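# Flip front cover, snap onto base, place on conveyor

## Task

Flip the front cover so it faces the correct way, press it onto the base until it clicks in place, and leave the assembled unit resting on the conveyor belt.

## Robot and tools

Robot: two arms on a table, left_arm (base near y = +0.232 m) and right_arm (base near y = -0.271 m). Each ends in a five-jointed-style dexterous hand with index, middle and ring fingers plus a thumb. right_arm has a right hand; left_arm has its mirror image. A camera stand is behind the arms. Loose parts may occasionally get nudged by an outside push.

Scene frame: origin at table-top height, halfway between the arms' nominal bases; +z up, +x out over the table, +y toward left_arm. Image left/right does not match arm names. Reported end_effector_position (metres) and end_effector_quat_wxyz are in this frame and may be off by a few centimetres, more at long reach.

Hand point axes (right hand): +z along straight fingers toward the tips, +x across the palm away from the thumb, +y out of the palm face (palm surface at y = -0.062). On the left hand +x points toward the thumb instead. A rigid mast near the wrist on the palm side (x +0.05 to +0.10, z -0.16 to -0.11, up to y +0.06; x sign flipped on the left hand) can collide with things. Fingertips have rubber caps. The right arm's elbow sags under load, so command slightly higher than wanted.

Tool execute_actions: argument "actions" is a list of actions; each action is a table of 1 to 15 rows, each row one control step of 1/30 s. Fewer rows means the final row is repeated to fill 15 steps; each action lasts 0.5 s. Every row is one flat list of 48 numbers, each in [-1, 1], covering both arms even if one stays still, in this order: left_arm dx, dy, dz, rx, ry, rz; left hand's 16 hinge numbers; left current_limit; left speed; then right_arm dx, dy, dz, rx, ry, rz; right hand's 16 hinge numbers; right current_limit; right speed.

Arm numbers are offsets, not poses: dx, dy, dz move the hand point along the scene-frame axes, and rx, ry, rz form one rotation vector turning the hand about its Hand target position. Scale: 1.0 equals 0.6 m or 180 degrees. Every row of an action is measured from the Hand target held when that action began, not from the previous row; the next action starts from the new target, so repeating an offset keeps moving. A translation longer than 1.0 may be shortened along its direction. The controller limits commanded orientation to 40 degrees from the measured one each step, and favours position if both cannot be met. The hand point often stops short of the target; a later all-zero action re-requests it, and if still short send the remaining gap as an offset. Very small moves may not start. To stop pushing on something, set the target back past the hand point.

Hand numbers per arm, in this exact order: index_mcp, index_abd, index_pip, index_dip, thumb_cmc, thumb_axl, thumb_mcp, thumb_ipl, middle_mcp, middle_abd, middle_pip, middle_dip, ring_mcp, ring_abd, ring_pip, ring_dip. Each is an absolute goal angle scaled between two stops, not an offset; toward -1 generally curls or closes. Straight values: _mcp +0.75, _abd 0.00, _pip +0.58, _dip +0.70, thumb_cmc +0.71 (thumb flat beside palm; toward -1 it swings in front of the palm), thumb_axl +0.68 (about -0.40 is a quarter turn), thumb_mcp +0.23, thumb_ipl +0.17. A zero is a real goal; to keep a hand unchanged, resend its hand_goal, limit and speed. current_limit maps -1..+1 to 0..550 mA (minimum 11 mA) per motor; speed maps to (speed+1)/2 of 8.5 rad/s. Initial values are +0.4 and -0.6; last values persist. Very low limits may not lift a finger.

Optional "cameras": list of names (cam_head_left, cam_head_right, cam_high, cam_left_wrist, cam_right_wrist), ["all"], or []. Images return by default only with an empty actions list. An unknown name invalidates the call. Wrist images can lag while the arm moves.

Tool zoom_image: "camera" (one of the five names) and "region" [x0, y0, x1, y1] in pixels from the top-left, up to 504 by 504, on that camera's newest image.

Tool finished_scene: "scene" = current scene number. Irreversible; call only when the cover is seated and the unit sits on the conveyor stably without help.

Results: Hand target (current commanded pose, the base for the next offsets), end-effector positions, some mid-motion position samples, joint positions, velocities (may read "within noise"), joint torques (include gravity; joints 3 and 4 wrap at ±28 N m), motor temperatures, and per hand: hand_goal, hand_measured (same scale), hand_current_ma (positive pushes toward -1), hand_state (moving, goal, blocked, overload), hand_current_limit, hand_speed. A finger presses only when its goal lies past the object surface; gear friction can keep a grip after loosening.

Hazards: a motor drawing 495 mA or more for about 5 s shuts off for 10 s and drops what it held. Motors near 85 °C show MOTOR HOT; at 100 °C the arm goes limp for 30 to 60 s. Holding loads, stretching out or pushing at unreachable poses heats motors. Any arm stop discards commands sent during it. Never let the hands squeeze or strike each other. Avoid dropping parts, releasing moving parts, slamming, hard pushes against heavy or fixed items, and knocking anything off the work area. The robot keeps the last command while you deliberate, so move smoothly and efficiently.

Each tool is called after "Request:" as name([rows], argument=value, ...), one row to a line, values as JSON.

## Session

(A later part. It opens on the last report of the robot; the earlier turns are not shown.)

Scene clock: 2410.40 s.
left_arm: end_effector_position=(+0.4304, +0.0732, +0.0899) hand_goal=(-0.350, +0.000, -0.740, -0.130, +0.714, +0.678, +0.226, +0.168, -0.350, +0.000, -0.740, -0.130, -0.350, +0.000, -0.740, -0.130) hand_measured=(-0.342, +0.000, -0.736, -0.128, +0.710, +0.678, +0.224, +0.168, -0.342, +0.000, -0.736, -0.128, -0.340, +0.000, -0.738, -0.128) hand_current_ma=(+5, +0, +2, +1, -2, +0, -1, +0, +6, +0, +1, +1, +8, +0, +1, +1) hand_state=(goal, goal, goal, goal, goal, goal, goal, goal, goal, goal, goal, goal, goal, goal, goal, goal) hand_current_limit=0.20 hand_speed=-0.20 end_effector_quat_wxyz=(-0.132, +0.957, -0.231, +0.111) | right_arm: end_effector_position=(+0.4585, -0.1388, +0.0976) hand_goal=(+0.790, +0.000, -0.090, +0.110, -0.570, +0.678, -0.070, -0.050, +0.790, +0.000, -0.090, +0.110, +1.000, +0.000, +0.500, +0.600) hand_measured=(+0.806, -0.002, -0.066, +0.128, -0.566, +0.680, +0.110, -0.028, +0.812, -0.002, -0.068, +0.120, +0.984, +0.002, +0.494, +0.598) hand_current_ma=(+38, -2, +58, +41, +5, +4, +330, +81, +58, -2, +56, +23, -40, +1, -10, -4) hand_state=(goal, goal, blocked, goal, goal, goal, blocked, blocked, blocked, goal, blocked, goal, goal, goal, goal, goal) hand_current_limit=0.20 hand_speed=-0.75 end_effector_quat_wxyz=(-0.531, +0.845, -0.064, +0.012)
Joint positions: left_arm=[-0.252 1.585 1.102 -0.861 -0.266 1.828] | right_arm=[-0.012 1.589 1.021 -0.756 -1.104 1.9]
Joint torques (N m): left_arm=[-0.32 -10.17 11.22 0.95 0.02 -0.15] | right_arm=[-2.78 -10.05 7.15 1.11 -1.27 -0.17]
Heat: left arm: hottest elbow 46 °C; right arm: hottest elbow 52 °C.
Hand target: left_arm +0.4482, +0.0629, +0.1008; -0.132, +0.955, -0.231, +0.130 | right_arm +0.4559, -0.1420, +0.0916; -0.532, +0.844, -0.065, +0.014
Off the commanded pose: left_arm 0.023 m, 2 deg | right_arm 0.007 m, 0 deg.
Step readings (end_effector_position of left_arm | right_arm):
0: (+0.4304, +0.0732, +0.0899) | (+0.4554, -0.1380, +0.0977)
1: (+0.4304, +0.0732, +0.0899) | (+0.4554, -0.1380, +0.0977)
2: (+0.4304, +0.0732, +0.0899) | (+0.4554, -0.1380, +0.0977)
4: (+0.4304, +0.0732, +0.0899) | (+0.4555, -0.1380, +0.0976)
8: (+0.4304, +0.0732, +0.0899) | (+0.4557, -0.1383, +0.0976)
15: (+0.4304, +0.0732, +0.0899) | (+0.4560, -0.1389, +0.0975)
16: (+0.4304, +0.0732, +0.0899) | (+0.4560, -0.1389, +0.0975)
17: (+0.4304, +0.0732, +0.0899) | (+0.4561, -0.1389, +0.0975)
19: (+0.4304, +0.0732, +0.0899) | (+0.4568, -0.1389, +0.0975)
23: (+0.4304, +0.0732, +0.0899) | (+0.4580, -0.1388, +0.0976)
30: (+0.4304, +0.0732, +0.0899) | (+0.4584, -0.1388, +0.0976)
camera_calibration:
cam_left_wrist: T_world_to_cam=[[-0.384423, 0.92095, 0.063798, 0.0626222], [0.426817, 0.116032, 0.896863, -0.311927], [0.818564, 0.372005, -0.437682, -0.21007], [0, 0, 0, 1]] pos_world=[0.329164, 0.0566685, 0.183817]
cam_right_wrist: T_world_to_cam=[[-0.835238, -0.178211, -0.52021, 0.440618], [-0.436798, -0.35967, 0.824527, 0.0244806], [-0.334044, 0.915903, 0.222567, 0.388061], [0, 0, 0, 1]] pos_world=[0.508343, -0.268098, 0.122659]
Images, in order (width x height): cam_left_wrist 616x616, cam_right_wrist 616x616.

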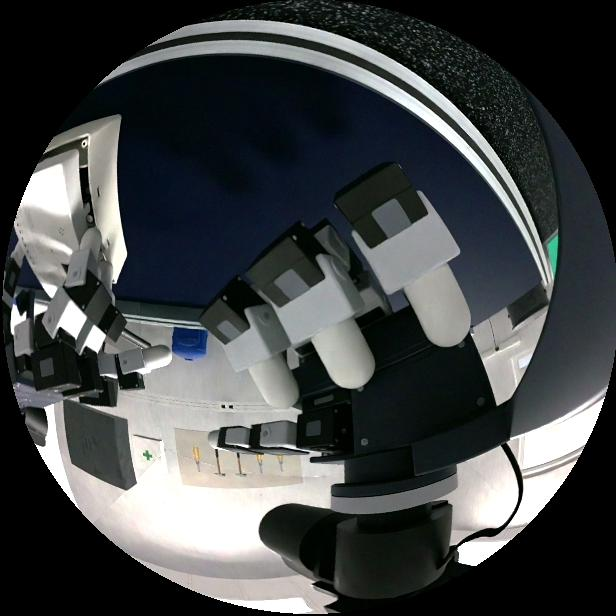

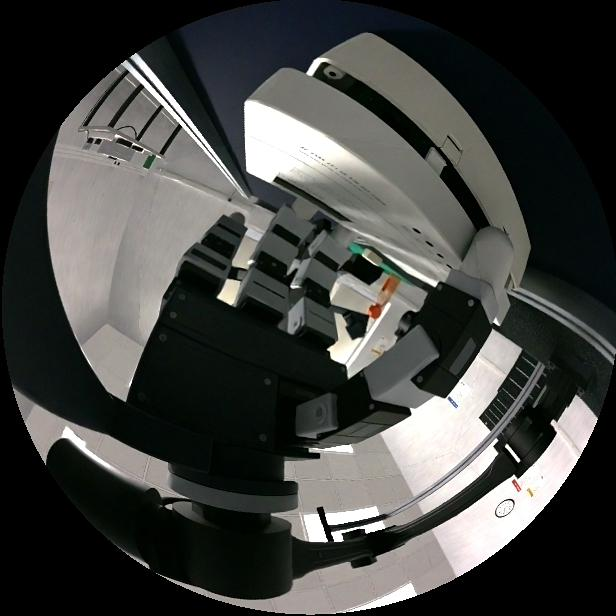

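Request:
execute_actions([
  [[0,0,0,0,0,0,-0.35,0,-0.74,-0.13,0.714,0.678,0.226,0.168,-0.35,0,-0.74,-0.13,-0.35,0,-0.74,-0.13,0.2,-0.2,-0.01,0,-0.005,0,0,0,0.79,0,-0.09,0.11,-0.571,0.678,-0.07,-0.05,0.79,0,-0.09,0.11,1.0,0,0.5,0.6,0.2,-0.75]],
], cameras=["cam_left_wrist","cam_right_wrist"])

Scene clock: 2435.83 s.
left_arm: end_effector_position=(+0.4304, +0.0732, +0.0899) hand_goal=(-0.350, +0.000, -0.740, -0.130, +0.714, +0.678, +0.226, +0.168, -0.350, +0.000, -0.740, -0.130, -0.350, +0.000, -0.740, -0.130) hand_measured=(-0.342, +0.000, -0.736, -0.128, +0.710, +0.678, +0.224, +0.168, -0.342, +0.000, -0.736, -0.128, -0.340, +0.000, -0.738, -0.128) hand_current_ma=(+5, +0, +2, +1, -2, +0, -1, +0, +6, +0, +1, +1, +8, +0, +1, +1) hand_state=(goal, goal, goal, goal, goal, goal, goal, goal, goal, goal, goal, goal, goal, goal, goal, goal) hand_current_limit=0.20 hand_speed=-0.20 end_effector_quat_wxyz=(-0.132, +0.957, -0.231, +0.111) | right_arm: end_effector_position=(+0.4553, -0.1391, +0.0932) hand_goal=(+0.790, +0.000, -0.090, +0.110, -0.570, +0.678, -0.070, -0.050, +0.790, +0.000, -0.090, +0.110, +1.000, +0.000, +0.500, +0.600) hand_measured=(+0.806, -0.002, -0.066, +0.128, -0.568, +0.680, +0.110, -0.028, +0.812, -0.002, -0.068, +0.122, +0.984, +0.002, +0.494, +0.598) hand_current_ma=(+38, -2, +58, +39, +1, +3, +330, +81, +58, -2, +56, +27, -40, +1, -10, -4) hand_state=(goal, goal, blocked, goal, goal, goal, blocked, blocked, blocked, goal, blocked, goal, goal, goal, goal, goal) hand_current_limit=0.20 hand_speed=-0.75 end_effector_quat_wxyz=(-0.531, +0.845, -0.063, +0.012)
Joint positions: left_arm=[-0.252 1.585 1.102 -0.861 -0.266 1.828] | right_arm=[-0.013 1.588 1.007 -0.745 -1.105 1.896]
Joint torques (N m): left_arm=[-0.38 -10.17 11.21 0.95 0.02 -0.15] | right_arm=[-2.61 -10.64 6.49 1.1 -1.23 -0.13]
Motor temperatures (°C): left_arm=[30 32 46 29 28 28] | right_arm=[27 35 49 25 36 25]
Heat: left arm: hottest elbow 46 °C; right arm: hottest elbow 49 °C.
Hand target: left_arm +0.4482, +0.0629, +0.1008; -0.132, +0.955, -0.231, +0.130 | right_arm +0.4499, -0.1419, +0.0887; -0.532, +0.844, -0.065, +0.013
Off the commanded pose: left_arm 0.023 m, 2 deg | right_arm 0.008 m, 0 deg.
Step readings (end_effector_position of left_arm | right_arm):
0: (+0.4304, +0.0732, +0.0899) | (+0.4585, -0.1388, +0.0976)
1: (+0.4304, +0.0732, +0.0899) | (+0.4583, -0.1388, +0.0974)
2: (+0.4304, +0.0732, +0.0899) | (+0.4581, -0.1388, +0.0969)
4: (+0.4304, +0.0732, +0.0899) | (+0.4569, -0.1389, +0.0949)
8: (+0.4304, +0.0732, +0.0899) | (+0.4552, -0.1391, +0.0932)
15: (+0.4304, +0.0732, +0.0899) | (+0.4552, -0.1391, +0.0932)
camera_calibration:
cam_left_wrist: T_world_to_cam=[[-0.384423, 0.92095, 0.063798, 0.0626222], [0.426817, 0.116032, 0.896863, -0.311927], [0.818564, 0.372005, -0.437682, -0.21007], [0, 0, 0, 1]] pos_world=[0.329164, 0.0566685, 0.183817]
cam_right_wrist: T_world_to_cam=[[-0.83447, -0.1788, -0.521239, 0.435351], [-0.437277, -0.360751, 0.823801, 0.0267338], [-0.335333, 0.915363, 0.22285, 0.388786], [0, 0, 0, 1]] pos_world=[0.50535, -0.268395, 0.118258]
Images, in order (width x height): cam_left_wrist 616x616, cam_right_wrist 616x616.

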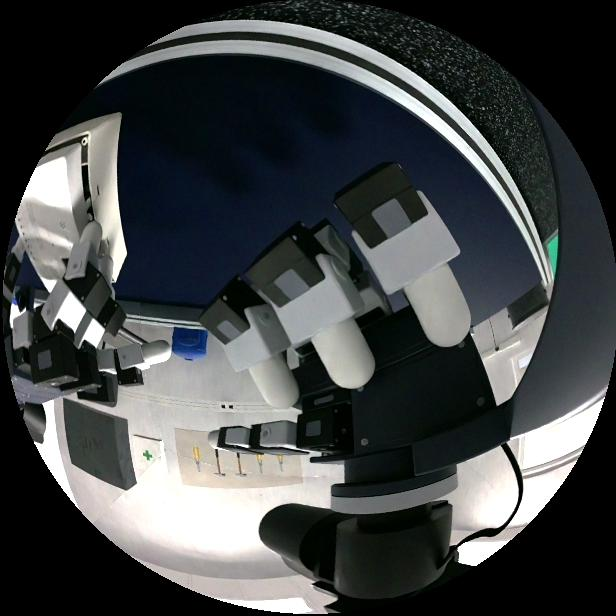

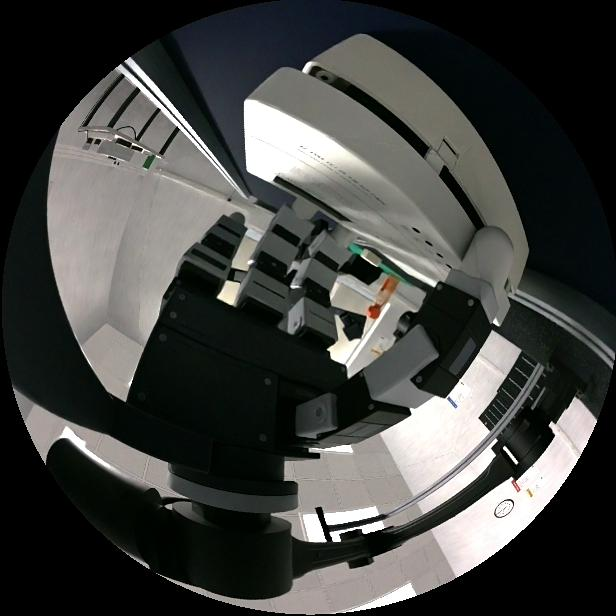

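Request:
zoom_image(camera="cam_left_wrist", region=[20, 110, 130, 250])

Request:
zoom_image(camera="cam_right_wrist", region=[280, 20, 540, 260])

Scaled by 3.600 from the camera's 616x616 image, which has a finer 880x880 frame.

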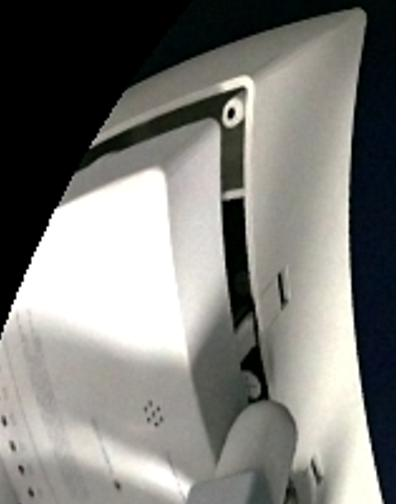

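Scaled by 1.938 from the camera's 616x616 image, which has a finer 880x880 frame.

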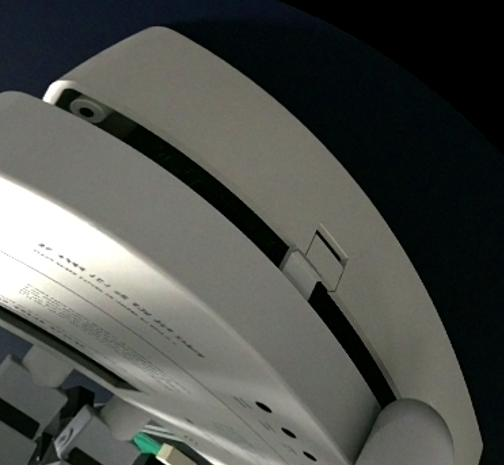

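Request:
zoom_image(camera="cam_right_wrist", region=[400, 120, 480, 200])

Request:
zoom_image(camera="cam_left_wrist", region=[75, 170, 120, 230])

Scaled by 6.300 from the camera's 616x616 image, which has a finer 880x880 frame.

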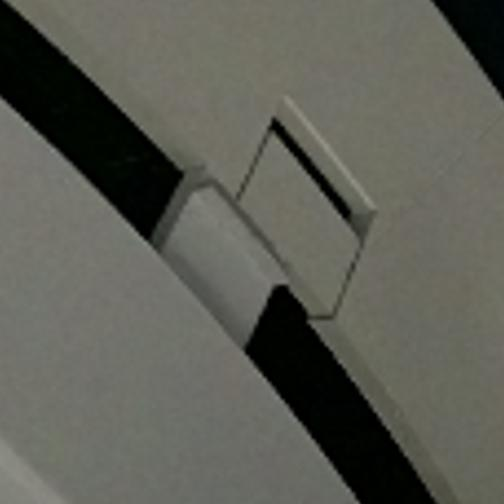

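Scaled by 8.400 from the camera's 616x616 image, which has a finer 880x880 frame.

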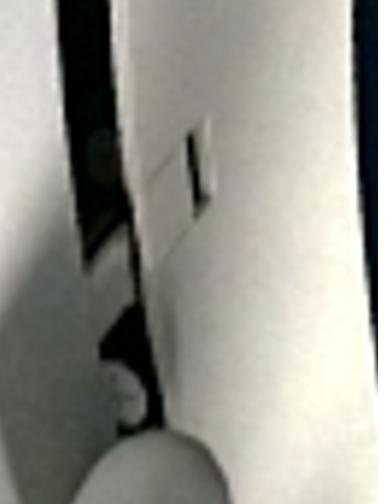

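Request:
zoom_image(camera="cam_left_wrist", region=[70, 115, 110, 155])

Request:
zoom_image(camera="cam_right_wrist", region=[290, 50, 370, 130])

Scaled by 12.600 from the camera's 616x616 image, which has a finer 880x880 frame.

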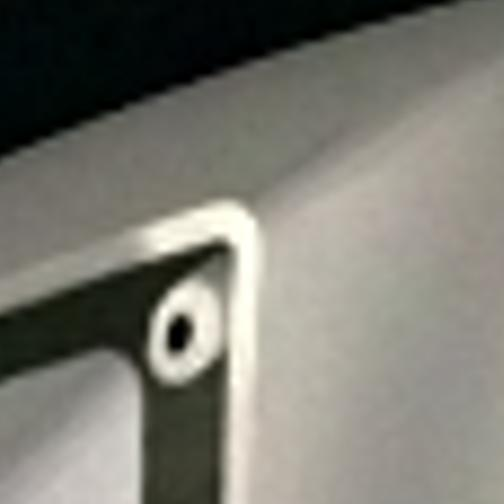

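Scaled by 6.300 from the camera's 616x616 image, which has a finer 880x880 frame.

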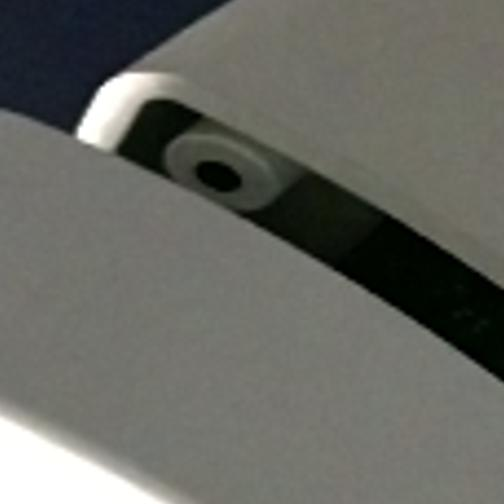

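Request:
execute_actions([
  [[0,0,0,0,0,0,-0.35,0,-0.74,-0.13,0.714,0.678,0.226,0.168,-0.35,0,-0.74,-0.13,-0.35,0,-0.74,-0.13,0.2,-0.2,0.016,0,0.012,0,0,0,0.79,0,-0.09,0.11,-0.571,0.678,-0.07,-0.05,0.79,0,-0.09,0.11,1.0,0,0.5,0.6,0.2,-0.75]],
  [[0,0,0,0,0,0,-0.35,0,-0.74,-0.13,0.714,0.678,0.226,0.168,-0.35,0,-0.74,-0.13,-0.35,0,-0.74,-0.13,0.2,-0.2,0.016,0,0.015,0,0,0,0.79,0,-0.09,0.11,-0.571,0.678,-0.07,-0.05,0.79,0,-0.09,0.11,1.0,0,0.5,0.6,0.2,-0.75]],
], cameras=[])

Scene clock: 2468.13 s.
left_arm: end_effector_position=(+0.4304, +0.0732, +0.0899) hand_goal=(-0.350, +0.000, -0.740, -0.130, +0.714, +0.678, +0.226, +0.168, -0.350, +0.000, -0.740, -0.130, -0.350, +0.000, -0.740, -0.130) hand_measured=(-0.342, +0.000, -0.736, -0.128, +0.710, +0.678, +0.224, +0.168, -0.342, +0.000, -0.736, -0.128, -0.340, +0.000, -0.738, -0.128) hand_current_ma=(+5, +0, +2, +1, -2, +0, -1, +0, +6, +0, +1, +1, +8, +0, +1, +1) hand_state=(goal, goal, goal, goal, goal, goal, goal, goal, goal, goal, goal, goal, goal, goal, goal, goal) hand_current_limit=0.20 hand_speed=-0.20 end_effector_quat_wxyz=(-0.132, +0.957, -0.231, +0.111) | right_arm: end_effector_position=(+0.4502, -0.1398, +0.0934) hand_goal=(+0.790, +0.000, -0.090, +0.110, -0.570, +0.678, -0.070, -0.050, +0.790, +0.000, -0.090, +0.110, +1.000, +0.000, +0.500, +0.600) hand_measured=(+0.806, -0.002, -0.066, +0.128, -0.570, +0.680, +0.110, -0.028, +0.812, -0.002, -0.068, +0.122, +0.984, +0.002, +0.494, +0.598) hand_current_ma=(+39, -2, +58, +39, +1, +3, +330, +81, +58, -2, +56, +27, -40, +1, -10, -4) hand_state=(goal, goal, blocked, goal, goal, goal, blocked, blocked, blocked, goal, blocked, goal, goal, goal, goal, goal) hand_current_limit=0.20 hand_speed=-0.75 end_effector_quat_wxyz=(-0.530, +0.845, -0.069, +0.003)
Joint positions: left_arm=[-0.252 1.585 1.102 -0.861 -0.266 1.828] | right_arm=[-0.014 1.588 1.008 -0.772 -1.105 1.892]
Joint torques (N m): left_arm=[-0.38 -10.17 11.21 0.95 0.02 -0.15] | right_arm=[-2.67 -9.11 12.78 0.08 -1.22 -0.08]
Heat: left arm: hottest elbow 46 °C; right arm: hottest elbow 48 °C.
Hand target: left_arm +0.4482, +0.0629, +0.1008; -0.132, +0.955, -0.231, +0.130 | right_arm +0.4691, -0.1419, +0.1048; -0.532, +0.844, -0.065, +0.013
Off the commanded pose: left_arm 0.023 m, 2 deg | right_arm 0.022 m, 1 deg.
Step readings (end_effector_position of left_arm | right_arm):
0: (+0.4304, +0.0732, +0.0899) | (+0.4553, -0.1391, +0.0932)
1: (+0.4304, +0.0732, +0.0899) | (+0.4553, -0.1391, +0.0932)
2: (+0.4304, +0.0732, +0.0899) | (+0.4553, -0.1391, +0.0932)
4: (+0.4304, +0.0732, +0.0899) | (+0.4553, -0.1391, +0.0932)
8: (+0.4304, +0.0732, +0.0899) | (+0.4553, -0.1391, +0.0932)
15: (+0.4304, +0.0732, +0.0899) | (+0.4552, -0.1391, +0.0932)
16: (+0.4304, +0.0732, +0.0899) | (+0.4551, -0.1391, +0.0932)
17: (+0.4304, +0.0732, +0.0899) | (+0.4547, -0.1393, +0.0932)
19: (+0.4304, +0.0732, +0.0899) | (+0.4531, -0.1394, +0.0932)
23: (+0.4304, +0.0732, +0.0899) | (+0.4511, -0.1398, +0.0931)
30: (+0.4304, +0.0732, +0.0899) | (+0.4503, -0.1398, +0.0932)
No camera images: "cameras" was empty.

Request:
execute_actions([
  [[0,0,0,0,0,0,-0.35,0,-0.74,-0.13,0.714,0.678,0.226,0.168,-0.35,0,-0.74,-0.13,-0.35,0,-0.74,-0.13,0.2,-0.2,0.01,0,0.012,0,0,0,0.79,0,-0.09,0.11,-0.571,0.678,-0.07,-0.05,0.79,0,-0.09,0.11,1.0,0,0.5,0.6,0.2,-0.75]],
], cameras=["cam_left_wrist","cam_right_wrist"])

Request:
zoom_image(camera="cam_left_wrist", region=[60, 110, 120, 190])

Request:
zoom_image(camera="cam_left_wrist", region=[75, 170, 120, 230])

Request:
zoom_image(camera="cam_right_wrist", region=[400, 120, 480, 200])

Scene clock: 2473.60 s.
left_arm: end_effector_position=(+0.4304, +0.0732, +0.0899) hand_goal=(-0.350, +0.000, -0.740, -0.130, +0.714, +0.678, +0.226, +0.168, -0.350, +0.000, -0.740, -0.130, -0.350, +0.000, -0.740, -0.130) hand_measured=(-0.342, +0.000, -0.736, -0.128, +0.710, +0.678, +0.224, +0.168, -0.342, +0.000, -0.736, -0.128, -0.340, +0.000, -0.738, -0.128) hand_current_ma=(+5, +0, +2, +1, -2, +0, -1, +0, +6, +0, +1, +1, +8, +0, +1, +1) hand_state=(goal, goal, goal, goal, goal, goal, goal, goal, goal, goal, goal, goal, goal, goal, goal, goal) hand_current_limit=0.20 hand_speed=-0.20 end_effector_quat_wxyz=(-0.132, +0.957, -0.231, +0.111) | right_arm: end_effector_position=(+0.4531, -0.1399, +0.1002) hand_goal=(+0.790, +0.000, -0.090, +0.110, -0.570, +0.678, -0.070, -0.050, +0.790, +0.000, -0.090, +0.110, +1.000, +0.000, +0.500, +0.600) hand_measured=(+0.806, -0.002, -0.066, +0.128, -0.568, +0.680, +0.110, -0.028, +0.812, -0.002, -0.068, +0.122, +0.984, +0.002, +0.494, +0.598) hand_current_ma=(+39, -2, +58, +39, +3, +3, +330, +81, +58, -2, +56, +27, -40, +1, -10, -4) hand_state=(goal, goal, blocked, goal, goal, goal, blocked, blocked, blocked, goal, blocked, goal, goal, goal, goal, goal) hand_current_limit=0.20 hand_speed=-0.75 end_effector_quat_wxyz=(-0.530, +0.845, -0.071, +0.000)
Joint positions: left_arm=[-0.252 1.585 1.102 -0.861 -0.266 1.828] | right_arm=[-0.015 1.588 1.029 -0.8 -1.105 1.892]
Joint torques (N m): left_arm=[-0.38 -10.23 11.22 0.94 0.02 -0.15] | right_arm=[-2.73 -9 13.38 0.2 -1.23 -0.08]
Heat: left arm: hottest elbow 46 °C; right arm: hottest elbow 48 °C.
Hand target: left_arm +0.4482, +0.0629, +0.1008; -0.132, +0.955, -0.231, +0.130 | right_arm +0.4751, -0.1421, +0.1120; -0.532, +0.844, -0.066, +0.013
Off the commanded pose: left_arm 0.023 m, 2 deg | right_arm 0.025 m, 2 deg.
Step readings (end_effector_position of left_arm | right_arm):
0: (+0.4304, +0.0732, +0.0899) | (+0.4502, -0.1398, +0.0934)
1: (+0.4304, +0.0732, +0.0899) | (+0.4503, -0.1400, +0.0934)
2: (+0.4304, +0.0732, +0.0899) | (+0.4502, -0.1400, +0.0938)
4: (+0.4304, +0.0732, +0.0899) | (+0.4504, -0.1400, +0.0952)
8: (+0.4304, +0.0732, +0.0899) | (+0.4523, -0.1399, +0.0984)
15: (+0.4304, +0.0732, +0.0899) | (+0.4534, -0.1399, +0.1002)
camera_calibration:
cam_left_wrist: T_world_to_cam=[[-0.384423, 0.92095, 0.063798, 0.0626222], [0.426817, 0.116032, 0.896863, -0.311927], [0.818564, 0.372005, -0.437682, -0.21007], [0, 0, 0, 1]] pos_world=[0.329164, 0.0566685, 0.183817]
cam_right_wrist: T_world_to_cam=[[-0.849194, -0.179667, -0.496577, 0.441038], [-0.413033, -0.359956, 0.836562, 0.00767165], [-0.329049, 0.915506, 0.231464, 0.383502], [0, 0, 0, 1]] pos_world=[0.503886, -0.269097, 0.123824]
Images, in order (width x height): cam_left_wrist 616x616, cam_right_wrist 616x616.

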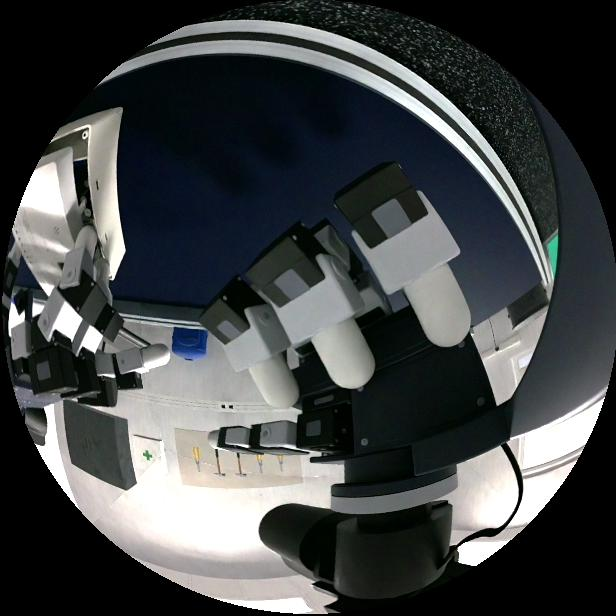

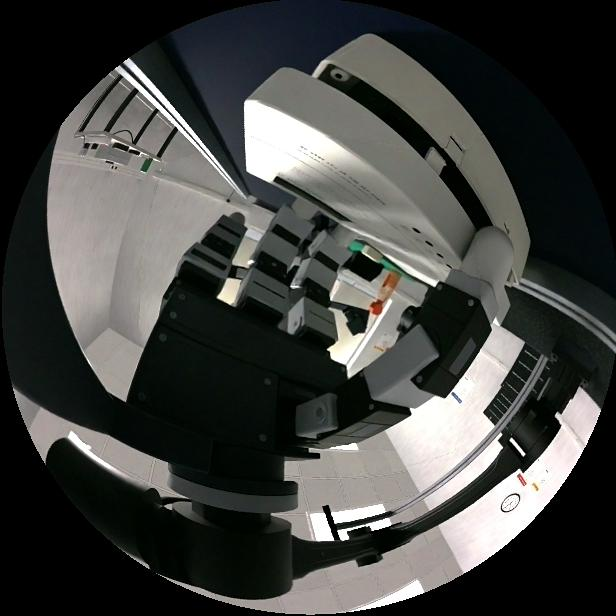

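Scaled by 6.300 from the camera's 616x616 image, which has a finer 880x880 frame.

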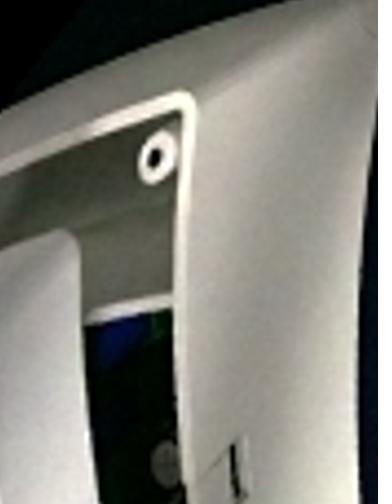

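Scaled by 8.400 from the camera's 616x616 image, which has a finer 880x880 frame.

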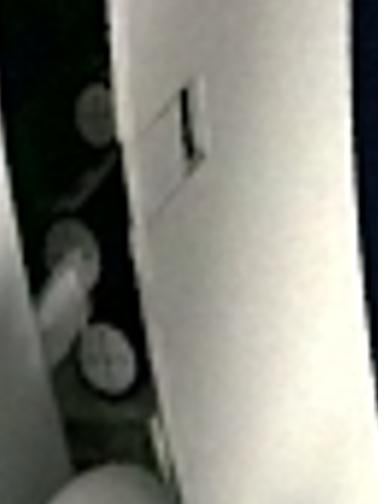

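Scaled by 6.300 from the camera's 616x616 image, which has a finer 880x880 frame.

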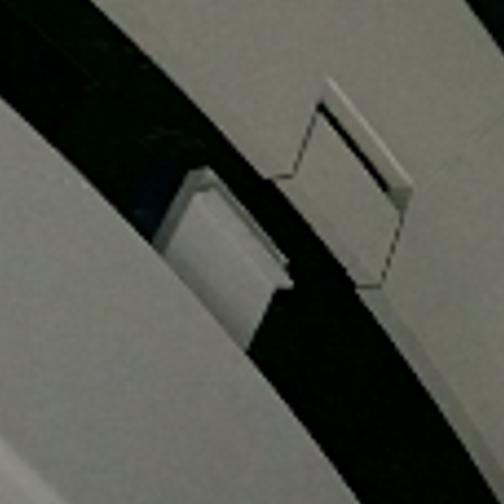

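Request:
execute_actions([
  [[0,0,0,0,0,0,-0.35,0,-0.74,-0.13,0.714,0.678,0.226,0.168,-0.35,0,-0.74,-0.13,-0.35,0,-0.74,-0.13,0.2,-0.2,-0.025,0,-0.01,0,0,0,0.79,0,-0.09,0.11,-0.571,0.678,-0.07,-0.05,0.79,0,-0.09,0.11,1.0,0,0.5,0.6,0.2,-0.75]],
  [[0,0,0,0,0,0,-0.35,0,-0.74,-0.13,0.714,0.678,0.226,0.168,-0.35,0,-0.74,-0.13,-0.35,0,-0.74,-0.13,0.2,-0.2,-0.022,0,-0.01,0,0,0,0.79,0,-0.09,0.11,-0.571,0.678,-0.07,-0.05,0.79,0,-0.09,0.11,1.0,0,0.5,0.6,0.2,-0.75]],
], cameras=[])

Scene clock: 2496.83 s.
left_arm: end_effector_position=(+0.4304, +0.0732, +0.0899) hand_goal=(-0.350, +0.000, -0.740, -0.130, +0.714, +0.678, +0.226, +0.168, -0.350, +0.000, -0.740, -0.130, -0.350, +0.000, -0.740, -0.130) hand_measured=(-0.342, +0.000, -0.736, -0.128, +0.710, +0.678, +0.224, +0.168, -0.342, +0.000, -0.736, -0.128, -0.340, +0.000, -0.738, -0.128) hand_current_ma=(+5, +0, +2, +1, -2, +0, -1, +0, +6, +0, +1, +1, +8, +0, +1, +1) hand_state=(goal, goal, goal, goal, goal, goal, goal, goal, goal, goal, goal, goal, goal, goal, goal, goal) hand_current_limit=0.20 hand_speed=-0.20 end_effector_quat_wxyz=(-0.132, +0.957, -0.231, +0.111) | right_arm: end_effector_position=(+0.4489, -0.1400, +0.0985) hand_goal=(+0.790, +0.000, -0.090, +0.110, -0.570, +0.678, -0.070, -0.050, +0.790, +0.000, -0.090, +0.110, +1.000, +0.000, +0.500, +0.600) hand_measured=(+0.806, -0.002, -0.066, +0.128, -0.568, +0.680, +0.110, -0.028, +0.812, -0.002, -0.068, +0.122, +0.984, +0.002, +0.494, +0.598) hand_current_ma=(+39, -2, +58, +39, +4, +3, +330, +81, +58, -2, +56, +27, -40, +1, -10, -4) hand_state=(goal, goal, blocked, goal, goal, goal, blocked, blocked, blocked, goal, blocked, goal, goal, goal, goal, goal) hand_current_limit=0.20 hand_speed=-0.75 end_effector_quat_wxyz=(-0.530, +0.845, -0.067, +0.007)
Joint positions: left_arm=[-0.252 1.585 1.102 -0.861 -0.266 1.828] | right_arm=[-0.015 1.572 1.005 -0.775 -1.105 1.892]
Joint torques (N m): left_arm=[-0.38 -10.23 11.21 0.95 0.02 -0.15] | right_arm=[-2.49 -11.11 7.28 1.09 -1.23 -0.08]
Heat: left arm: hottest elbow 47 °C; right arm: hottest elbow 53 °C.
Hand target: left_arm +0.4482, +0.0629, +0.1008; -0.132, +0.955, -0.231, +0.130 | right_arm +0.4470, -0.1421, +0.1001; -0.532, +0.844, -0.065, +0.014
Off the commanded pose: left_arm 0.023 m, 2 deg | right_arm 0.003 m, 1 deg.
Step readings (end_effector_position of left_arm | right_arm):
0: (+0.4304, +0.0732, +0.0899) | (+0.4531, -0.1399, +0.1002)
1: (+0.4304, +0.0732, +0.0899) | (+0.4531, -0.1399, +0.1002)
2: (+0.4304, +0.0732, +0.0899) | (+0.4531, -0.1399, +0.1002)
4: (+0.4304, +0.0732, +0.0899) | (+0.4531, -0.1399, +0.1002)
8: (+0.4304, +0.0732, +0.0899) | (+0.4531, -0.1399, +0.1002)
15: (+0.4304, +0.0732, +0.0899) | (+0.4532, -0.1399, +0.1002)
16: (+0.4304, +0.0732, +0.0899) | (+0.4533, -0.1399, +0.1002)
17: (+0.4304, +0.0732, +0.0899) | (+0.4538, -0.1399, +0.1002)
19: (+0.4304, +0.0732, +0.0899) | (+0.4543, -0.1399, +0.1000)
23: (+0.4304, +0.0732, +0.0899) | (+0.4501, -0.1400, +0.0991)
30: (+0.4304, +0.0732, +0.0899) | (+0.4486, -0.1400, +0.0985)
No camera images: "cameras" was empty.

Request:
execute_actions(actions=[], cameras=["cam_left_wrist","cam_right_wrist","cam_head_left","cam_head_right","cam_high"])

Request:
zoom_image(camera="cam_right_wrist", region=[280, 20, 540, 260])

Request:
zoom_image(camera="cam_left_wrist", region=[20, 100, 130, 240])

Request:
zoom_image(camera="cam_right_wrist", region=[400, 120, 480, 200])

Request:
zoom_image(camera="cam_left_wrist", region=[75, 165, 120, 225])

Scene clock: 2499.97 s.
left_arm: end_effector_position=(+0.4304, +0.0732, +0.0899) hand_goal=(-0.350, +0.000, -0.740, -0.130, +0.714, +0.678, +0.226, +0.168, -0.350, +0.000, -0.740, -0.130, -0.350, +0.000, -0.740, -0.130) hand_measured=(-0.342, +0.000, -0.736, -0.128, +0.710, +0.678, +0.224, +0.168, -0.342, +0.000, -0.736, -0.128, -0.340, +0.000, -0.738, -0.128) hand_current_ma=(+5, +0, +2, +1, -2, +0, -1, +0, +6, +0, +1, +1, +8, +0, +1, +1) hand_state=(goal, goal, goal, goal, goal, goal, goal, goal, goal, goal, goal, goal, goal, goal, goal, goal) hand_current_limit=0.20 hand_speed=-0.20 end_effector_quat_wxyz=(-0.132, +0.957, -0.231, +0.111) | right_arm: end_effector_position=(+0.4489, -0.1400, +0.0985) hand_goal=(+0.790, +0.000, -0.090, +0.110, -0.570, +0.678, -0.070, -0.050, +0.790, +0.000, -0.090, +0.110, +1.000, +0.000, +0.500, +0.600) hand_measured=(+0.806, -0.002, -0.066, +0.128, -0.568, +0.680, +0.110, -0.028, +0.812, -0.002, -0.068, +0.122, +0.984, +0.002, +0.494, +0.598) hand_current_ma=(+39, -2, +58, +39, +4, +3, +330, +81, +58, -2, +56, +27, -40, +1, -10, -4) hand_state=(goal, goal, blocked, goal, goal, goal, blocked, blocked, blocked, goal, blocked, goal, goal, goal, goal, goal) hand_current_limit=0.20 hand_speed=-0.75 end_effector_quat_wxyz=(-0.530, +0.845, -0.067, +0.007)
Joint positions: left_arm=[-0.252 1.585 1.102 -0.861 -0.266 1.828] | right_arm=[-0.015 1.572 1.005 -0.775 -1.105 1.892]
Joint velocities: within noise
Joint torques (N m): left_arm=[-0.38 -10.17 11.22 0.95 0.02 -0.15] | right_arm=[-2.55 -11.11 7.28 1.07 -1.23 -0.09]
Motor temperatures (°C): left_arm=[30 32 47 29 28 28] | right_arm=[27 35 52 25 35 25]
Heat: left arm: hottest elbow 47 °C; right arm: hottest elbow 52 °C.
Hand target: left_arm +0.4482, +0.0629, +0.1008; -0.132, +0.955, -0.231, +0.130 | right_arm +0.4470, -0.1421, +0.1001; -0.532, +0.844, -0.066, +0.014
Off the commanded pose: left_arm 0.023 m, 2 deg | right_arm 0.003 m, 1 deg.
camera_calibration:
cam_left_wrist: T_world_to_cam=[[-0.384423, 0.92095, 0.063798, 0.0626222], [0.426817, 0.116032, 0.896863, -0.311927], [0.818564, 0.372005, -0.437682, -0.21007], [0, 0, 0, 1]] pos_world=[0.329164, 0.0566685, 0.183817]
cam_right_wrist: T_world_to_cam=[[-0.841113, -0.179487, -0.510208, 0.434313], [-0.426415, -0.360232, 0.829701, 0.0138964], [-0.332714, 0.915433, 0.22646, 0.384687], [0, 0, 0, 1]] pos_world=[0.499223, -0.269196, 0.122944]

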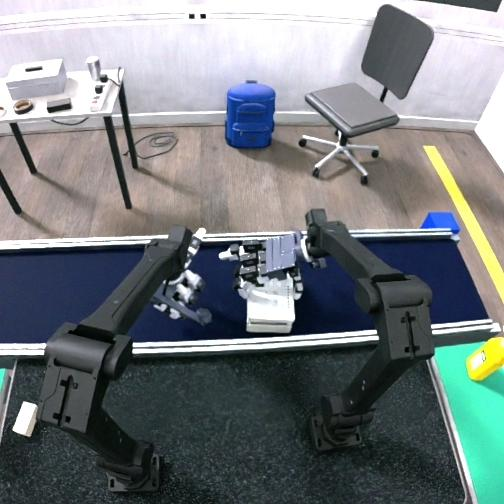

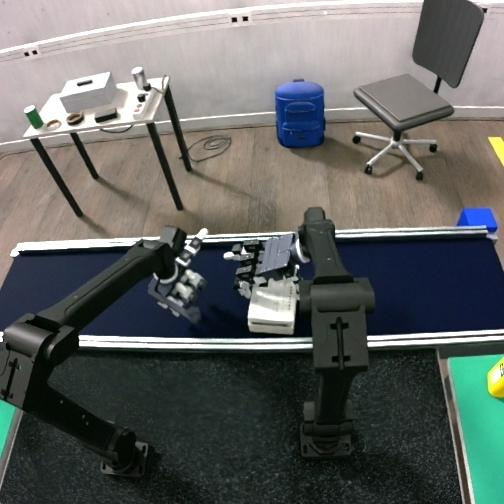

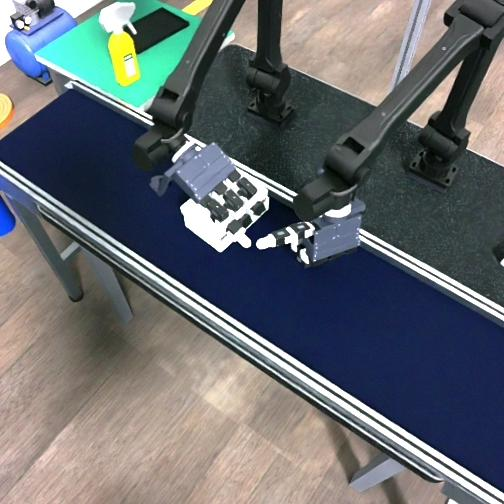

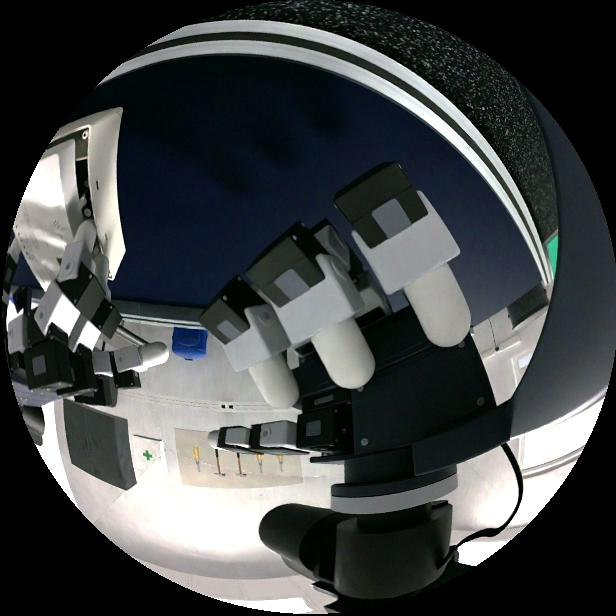

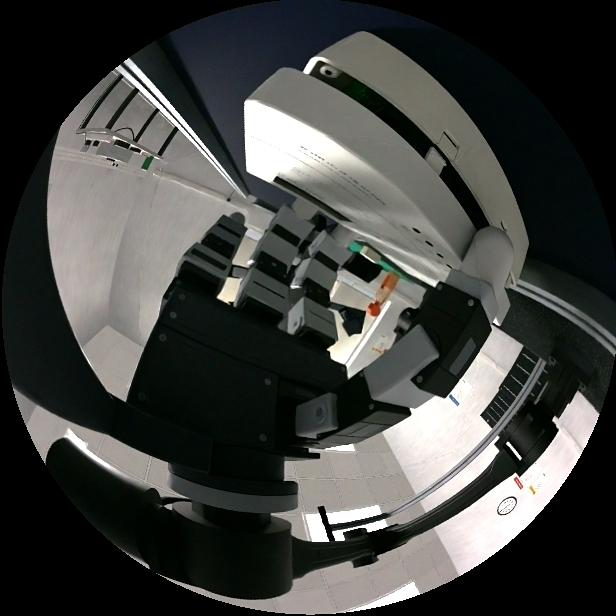

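Scaled by 1.938 from the camera's 616x616 image, which has a finer 880x880 frame.

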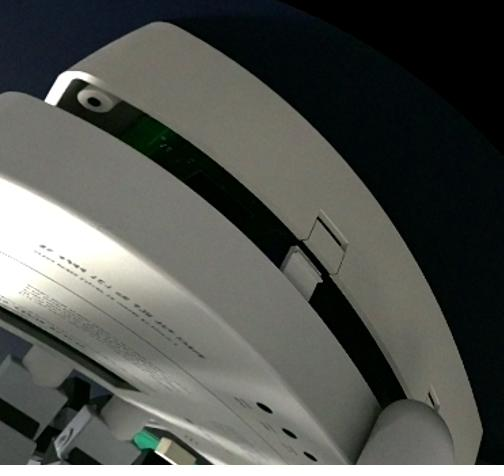

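Scaled by 3.600 from the camera's 616x616 image, which has a finer 880x880 frame.

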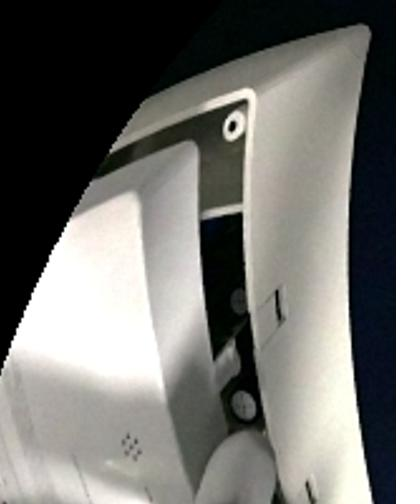

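Scaled by 6.300 from the camera's 616x616 image, which has a finer 880x880 frame.

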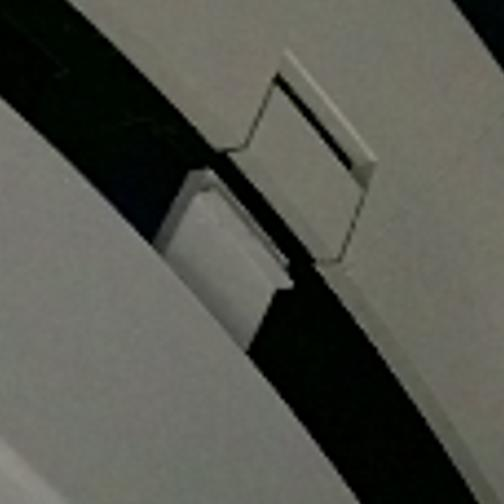

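Scaled by 8.400 from the camera's 616x616 image, which has a finer 880x880 frame.

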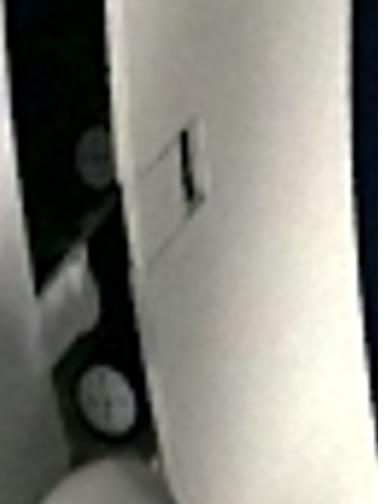

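Request:
execute_actions([
  [[0,0,0,0,0,0,-0.35,0,-0.74,-0.13,0.714,0.678,0.226,0.168,-0.35,0,-0.74,-0.13,-0.35,0,-0.74,-0.13,0.2,-0.2,-0.0035,0.005,0,0,0,0,0.79,0,-0.09,0.11,-0.571,0.678,-0.07,-0.05,0.79,0,-0.09,0.11,1.0,0,0.5,0.6,0.2,-0.75]],
], cameras=[])

Scene clock: 2525.40 s.
left_arm: end_effector_position=(+0.4304, +0.0732, +0.0899) hand_goal=(-0.350, +0.000, -0.740, -0.130, +0.714, +0.678, +0.226, +0.168, -0.350, +0.000, -0.740, -0.130, -0.350, +0.000, -0.740, -0.130) hand_measured=(-0.342, +0.000, -0.736, -0.128, +0.710, +0.678, +0.224, +0.168, -0.342, +0.000, -0.736, -0.128, -0.340, +0.000, -0.738, -0.128) hand_current_ma=(+5, +0, +2, +1, -2, +0, -1, +0, +6, +0, +1, +1, +8, +0, +1, +1) hand_state=(goal, goal, goal, goal, goal, goal, goal, goal, goal, goal, goal, goal, goal, goal, goal, goal) hand_current_limit=0.20 hand_speed=-0.20 end_effector_quat_wxyz=(-0.132, +0.957, -0.231, +0.111) | right_arm: end_effector_position=(+0.4487, -0.1400, +0.0981) hand_goal=(+0.790, +0.000, -0.090, +0.110, -0.570, +0.678, -0.070, -0.050, +0.790, +0.000, -0.090, +0.110, +1.000, +0.000, +0.500, +0.600) hand_measured=(+0.806, -0.002, -0.066, +0.128, -0.568, +0.680, +0.110, -0.028, +0.812, -0.002, -0.068, +0.122, +0.984, +0.002, +0.494, +0.598) hand_current_ma=(+39, -2, +58, +39, +4, +3, +330, +81, +58, -2, +56, +27, -40, +1, -10, -4) hand_state=(goal, goal, blocked, goal, goal, goal, blocked, blocked, blocked, goal, blocked, goal, goal, goal, goal, goal) hand_current_limit=0.20 hand_speed=-0.75 end_effector_quat_wxyz=(-0.531, +0.845, -0.063, +0.012)
Joint positions: left_arm=[-0.252 1.585 1.102 -0.861 -0.266 1.828] | right_arm=[-0.015 1.566 0.995 -0.759 -1.105 1.892]
Joint torques (N m): left_arm=[-0.38 -10.17 11.21 0.95 0.02 -0.15] | right_arm=[-1.96 -11.05 7.28 1.1 -1.16 0.08]
Heat: left arm: hottest elbow 47 °C; right arm: hottest elbow 49 °C.
Hand target: left_arm +0.4482, +0.0629, +0.1008; -0.132, +0.955, -0.231, +0.130 | right_arm +0.4448, -0.1391, +0.1000; -0.532, +0.844, -0.066, +0.013
Off the commanded pose: left_arm 0.023 m, 2 deg | right_arm 0.004 m, 0 deg.
Step readings (end_effector_position of left_arm | right_arm):
0: (+0.4304, +0.0732, +0.0899) | (+0.4489, -0.1400, +0.0985)
1: (+0.4304, +0.0732, +0.0899) | (+0.4489, -0.1400, +0.0985)
2: (+0.4304, +0.0732, +0.0899) | (+0.4489, -0.1400, +0.0984)
4: (+0.4304, +0.0732, +0.0899) | (+0.4491, -0.1400, +0.0981)
8: (+0.4304, +0.0732, +0.0899) | (+0.4484, -0.1400, +0.0980)
15: (+0.4304, +0.0732, +0.0899) | (+0.4487, -0.1400, +0.0981)
No camera images: "cameras" was empty.

Request:
execute_actions([
  [[0,0,0,0,0,0,-0.35,0,-0.74,-0.13,0.714,0.678,0.226,0.168,-0.35,0,-0.74,-0.13,-0.35,0,-0.74,-0.13,0.2,-0.2,-0.002,0.005,0.0,0,0,0,0.79,0,-0.09,0.11,-0.571,0.678,-0.07,-0.05,0.79,0,-0.09,0.11,1.0,0,0.5,0.6,0.2,-0.75]],
], cameras=[])

Scene clock: 2528.30 s.
left_arm: end_effector_position=(+0.4304, +0.0732, +0.0899) hand_goal=(-0.350, +0.000, -0.740, -0.130, +0.714, +0.678, +0.226, +0.168, -0.350, +0.000, -0.740, -0.130, -0.350, +0.000, -0.740, -0.130) hand_measured=(-0.342, +0.000, -0.736, -0.128, +0.710, +0.678, +0.224, +0.168, -0.342, +0.000, -0.736, -0.128, -0.340, +0.000, -0.738, -0.128) hand_current_ma=(+5, +0, +2, +1, -2, +0, -1, +0, +6, +0, +1, +1, +8, +0, +1, +1) hand_state=(goal, goal, goal, goal, goal, goal, goal, goal, goal, goal, goal, goal, goal, goal, goal, goal) hand_current_limit=0.20 hand_speed=-0.20 end_effector_quat_wxyz=(-0.132, +0.957, -0.231, +0.111) | right_arm: end_effector_position=(+0.4485, -0.1394, +0.0983) hand_goal=(+0.790, +0.000, -0.090, +0.110, -0.570, +0.678, -0.070, -0.050, +0.790, +0.000, -0.090, +0.110, +1.000, +0.000, +0.500, +0.600) hand_measured=(+0.806, -0.002, -0.066, +0.128, -0.568, +0.680, +0.110, -0.028, +0.812, -0.002, -0.068, +0.122, +0.984, +0.002, +0.494, +0.598) hand_current_ma=(+39, -2, +58, +39, +4, +3, +330, +81, +58, -2, +56, +27, -40, +1, -10, -4) hand_state=(goal, goal, blocked, goal, goal, goal, blocked, blocked, blocked, goal, blocked, goal, goal, goal, goal, goal) hand_current_limit=0.20 hand_speed=-0.75 end_effector_quat_wxyz=(-0.531, +0.844, -0.065, +0.014)
Joint positions: left_arm=[-0.252 1.585 1.102 -0.861 -0.266 1.828] | right_arm=[-0.014 1.561 0.989 -0.744 -1.105 1.906]
Joint torques (N m): left_arm=[-0.38 -10.17 11.22 0.95 0.02 -0.15] | right_arm=[-1.49 -11.05 7.3 1.11 -1.1 0.08]
Heat: left arm: hottest elbow 47 °C; right arm: hottest elbow 49 °C.
Hand target: left_arm +0.4482, +0.0629, +0.1008; -0.132, +0.955, -0.231, +0.130 | right_arm +0.4437, -0.1360, +0.1001; -0.532, +0.844, -0.065, +0.014
Off the commanded pose: left_arm 0.023 m, 2 deg | right_arm 0.006 m, 0 deg.
Step readings (end_effector_position of left_arm | right_arm):
0: (+0.4304, +0.0732, +0.0899) | (+0.4487, -0.1400, +0.0981)
1: (+0.4304, +0.0732, +0.0899) | (+0.4488, -0.1400, +0.0981)
2: (+0.4304, +0.0732, +0.0899) | (+0.4490, -0.1400, +0.0981)
4: (+0.4304, +0.0732, +0.0899) | (+0.4494, -0.1399, +0.0982)
8: (+0.4304, +0.0732, +0.0899) | (+0.4486, -0.1397, +0.0981)
15: (+0.4304, +0.0732, +0.0899) | (+0.4485, -0.1394, +0.0983)
No camera images: "cameras" was empty.

Request:
execute_actions([
  [[0,0,0,0,0,0,-0.35,0,-0.74,-0.13,0.714,0.678,0.226,0.168,-0.35,0,-0.74,-0.13,-0.35,0,-0.74,-0.13,0.2,-0.2,-0.002,0.004,-0.001,0,0,0,0.79,0,-0.09,0.11,-0.571,0.678,-0.07,-0.05,0.79,0,-0.09,0.11,1.0,0,0.5,0.6,0.2,-0.75]],
], cameras=[])

Scene clock: 2531.53 s.
left_arm: end_effector_position=(+0.4304, +0.0732, +0.0899) hand_goal=(-0.350, +0.000, -0.740, -0.130, +0.714, +0.678, +0.226, +0.168, -0.350, +0.000, -0.740, -0.130, -0.350, +0.000, -0.740, -0.130) hand_measured=(-0.342, +0.000, -0.736, -0.128, +0.710, +0.678, +0.224, +0.168, -0.342, +0.000, -0.736, -0.128, -0.340, +0.000, -0.738, -0.128) hand_current_ma=(+5, +0, +2, +1, -2, +0, -1, +0, +6, +0, +1, +1, +8, +0, +1, +1) hand_state=(goal, goal, goal, goal, goal, goal, goal, goal, goal, goal, goal, goal, goal, goal, goal, goal) hand_current_limit=0.20 hand_speed=-0.20 end_effector_quat_wxyz=(-0.132, +0.957, -0.231, +0.111) | right_arm: end_effector_position=(+0.4471, -0.1369, +0.0980) hand_goal=(+0.790, +0.000, -0.090, +0.110, -0.570, +0.678, -0.070, -0.050, +0.790, +0.000, -0.090, +0.110, +1.000, +0.000, +0.500, +0.600) hand_measured=(+0.806, -0.002, -0.066, +0.128, -0.568, +0.680, +0.110, -0.028, +0.812, -0.002, -0.068, +0.122, +0.984, +0.002, +0.494, +0.598) hand_current_ma=(+39, -2, +58, +39, +4, +3, +330, +81, +58, -2, +56, +27, -40, +1, -10, -4) hand_state=(goal, goal, blocked, goal, goal, goal, blocked, blocked, blocked, goal, blocked, goal, goal, goal, goal, goal) hand_current_limit=0.20 hand_speed=-0.75 end_effector_quat_wxyz=(-0.532, +0.844, -0.065, +0.014)
Joint positions: left_arm=[-0.252 1.585 1.102 -0.861 -0.266 1.828] | right_arm=[-0.008 1.557 0.982 -0.73 -1.105 1.918]
Joint torques (N m): left_arm=[-0.44 -10.23 11.22 0.95 0.02 -0.15] | right_arm=[-1.44 -10.93 7.32 1.13 -1.04 0.1]
Heat: left arm: hottest elbow 47 °C; right arm: hottest elbow 49 °C.
Hand target: left_arm +0.4482, +0.0629, +0.1008; -0.132, +0.955, -0.231, +0.130 | right_arm +0.4425, -0.1335, +0.0995; -0.532, +0.844, -0.065, +0.014
Off the commanded pose: left_arm 0.023 m, 2 deg | right_arm 0.006 m, 0 deg.
Step readings (end_effector_position of left_arm | right_arm):
0: (+0.4304, +0.0732, +0.0899) | (+0.4483, -0.1394, +0.0982)
1: (+0.4304, +0.0732, +0.0899) | (+0.4483, -0.1394, +0.0982)
2: (+0.4304, +0.0732, +0.0899) | (+0.4484, -0.1392, +0.0983)
4: (+0.4304, +0.0732, +0.0899) | (+0.4488, -0.1382, +0.0985)
8: (+0.4304, +0.0732, +0.0899) | (+0.4481, -0.1372, +0.0984)
15: (+0.4304, +0.0732, +0.0899) | (+0.4470, -0.1370, +0.0980)
No camera images: "cameras" was empty.

Request:
execute_actions(actions=[], cameras=["cam_left_wrist","cam_right_wrist"])

Request:
zoom_image(camera="cam_right_wrist", region=[400, 120, 480, 200])

Request:
zoom_image(camera="cam_left_wrist", region=[75, 165, 120, 225])

Request:
zoom_image(camera="cam_left_wrist", region=[60, 110, 120, 190])

Scene clock: 2534.17 s.
left_arm: end_effector_position=(+0.4304, +0.0732, +0.0899) hand_goal=(-0.350, +0.000, -0.740, -0.130, +0.714, +0.678, +0.226, +0.168, -0.350, +0.000, -0.740, -0.130, -0.350, +0.000, -0.740, -0.130) hand_measured=(-0.342, +0.000, -0.736, -0.128, +0.710, +0.678, +0.224, +0.168, -0.342, +0.000, -0.736, -0.128, -0.340, +0.000, -0.738, -0.128) hand_current_ma=(+5, +0, +2, +1, -2, +0, -1, +0, +6, +0, +1, +1, +8, +0, +1, +1) hand_state=(goal, goal, goal, goal, goal, goal, goal, goal, goal, goal, goal, goal, goal, goal, goal, goal) hand_current_limit=0.20 hand_speed=-0.20 end_effector_quat_wxyz=(-0.132, +0.957, -0.231, +0.111) | right_arm: end_effector_position=(+0.4471, -0.1369, +0.0980) hand_goal=(+0.790, +0.000, -0.090, +0.110, -0.570, +0.678, -0.070, -0.050, +0.790, +0.000, -0.090, +0.110, +1.000, +0.000, +0.500, +0.600) hand_measured=(+0.806, -0.002, -0.066, +0.128, -0.568, +0.680, +0.110, -0.028, +0.812, -0.002, -0.068, +0.122, +0.984, +0.002, +0.494, +0.598) hand_current_ma=(+39, -2, +58, +39, +4, +3, +330, +81, +58, -2, +56, +27, -40, +1, -10, -4) hand_state=(goal, goal, blocked, goal, goal, goal, blocked, blocked, blocked, goal, blocked, goal, goal, goal, goal, goal) hand_current_limit=0.20 hand_speed=-0.75 end_effector_quat_wxyz=(-0.532, +0.844, -0.066, +0.014)
Joint positions: left_arm=[-0.252 1.585 1.102 -0.861 -0.266 1.828] | right_arm=[-0.008 1.557 0.982 -0.73 -1.105 1.919]
Joint velocities: within noise
Joint torques (N m): left_arm=[-0.38 -10.17 11.22 0.95 0.02 -0.15] | right_arm=[-1.44 -10.93 7.34 1.16 -1.04 0.09]
Motor temperatures (°C): left_arm=[30 32 47 29 28 28] | right_arm=[27 35 49 25 35 25]
Heat: left arm: hottest elbow 47 °C; right arm: hottest elbow 49 °C.
Hand target: left_arm +0.4482, +0.0629, +0.1008; -0.132, +0.955, -0.231, +0.130 | right_arm +0.4425, -0.1335, +0.0995; -0.532, +0.844, -0.065, +0.014
Off the commanded pose: left_arm 0.023 m, 2 deg | right_arm 0.006 m, 0 deg.
camera_calibration:
cam_left_wrist: T_world_to_cam=[[-0.384423, 0.92095, 0.063798, 0.0626222], [0.426817, 0.116032, 0.896863, -0.311927], [0.818564, 0.372005, -0.437682, -0.21007], [0, 0, 0, 1]] pos_world=[0.329164, 0.0566685, 0.183817]
cam_right_wrist: T_world_to_cam=[[-0.835165, -0.173028, -0.522073, 0.432488], [-0.439568, -0.360541, 0.822673, 0.0211064], [-0.330574, 0.916554, 0.225054, 0.380707], [0, 0, 0, 1]] pos_world=[0.496329, -0.266496, 0.122747]
Images, in order (width x height): cam_left_wrist 616x616, cam_right_wrist 616x616.

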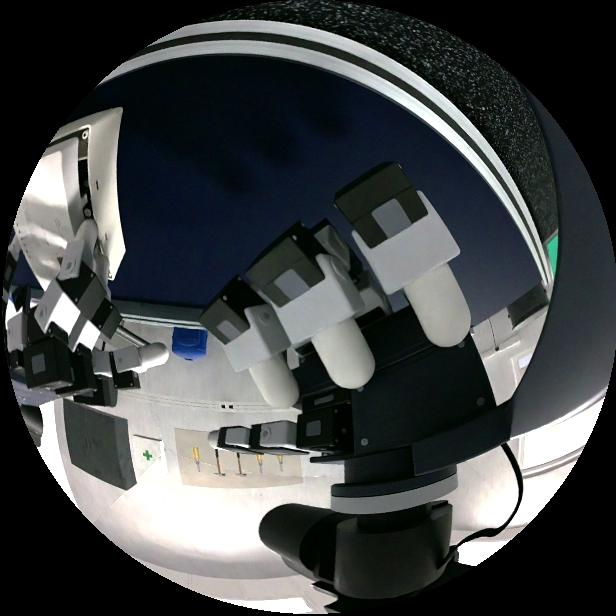

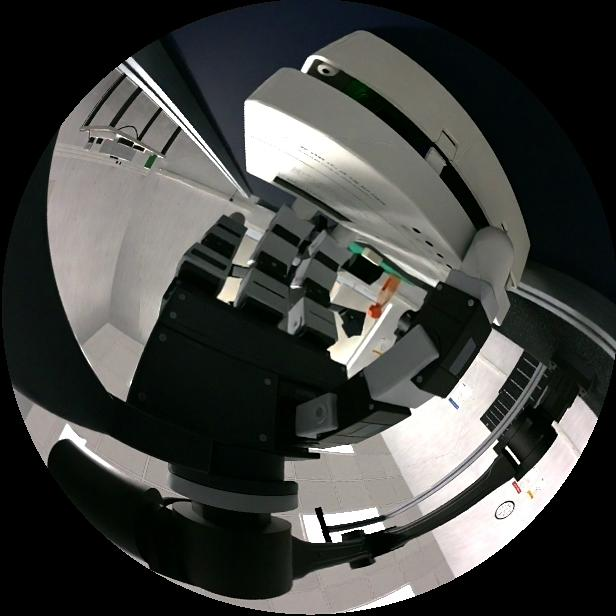

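Scaled by 6.300 from the camera's 616x616 image, which has a finer 880x880 frame.

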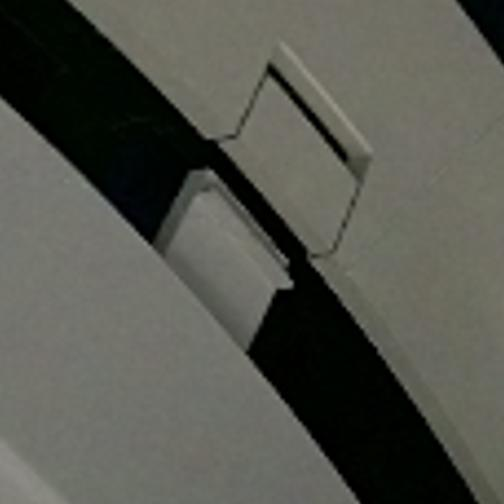

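Scaled by 8.400 from the camera's 616x616 image, which has a finer 880x880 frame.

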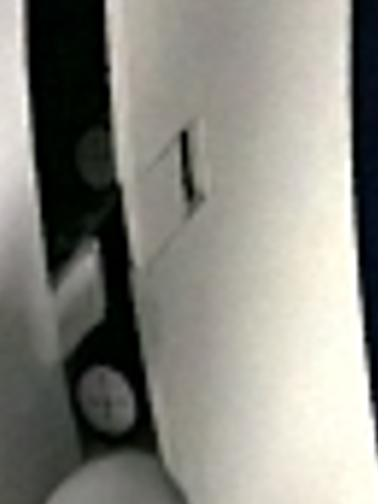

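Scaled by 6.300 from the camera's 616x616 image, which has a finer 880x880 frame.

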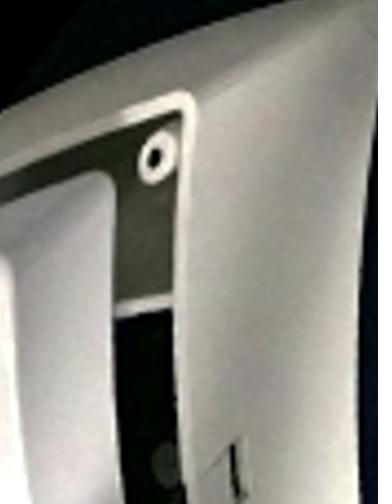

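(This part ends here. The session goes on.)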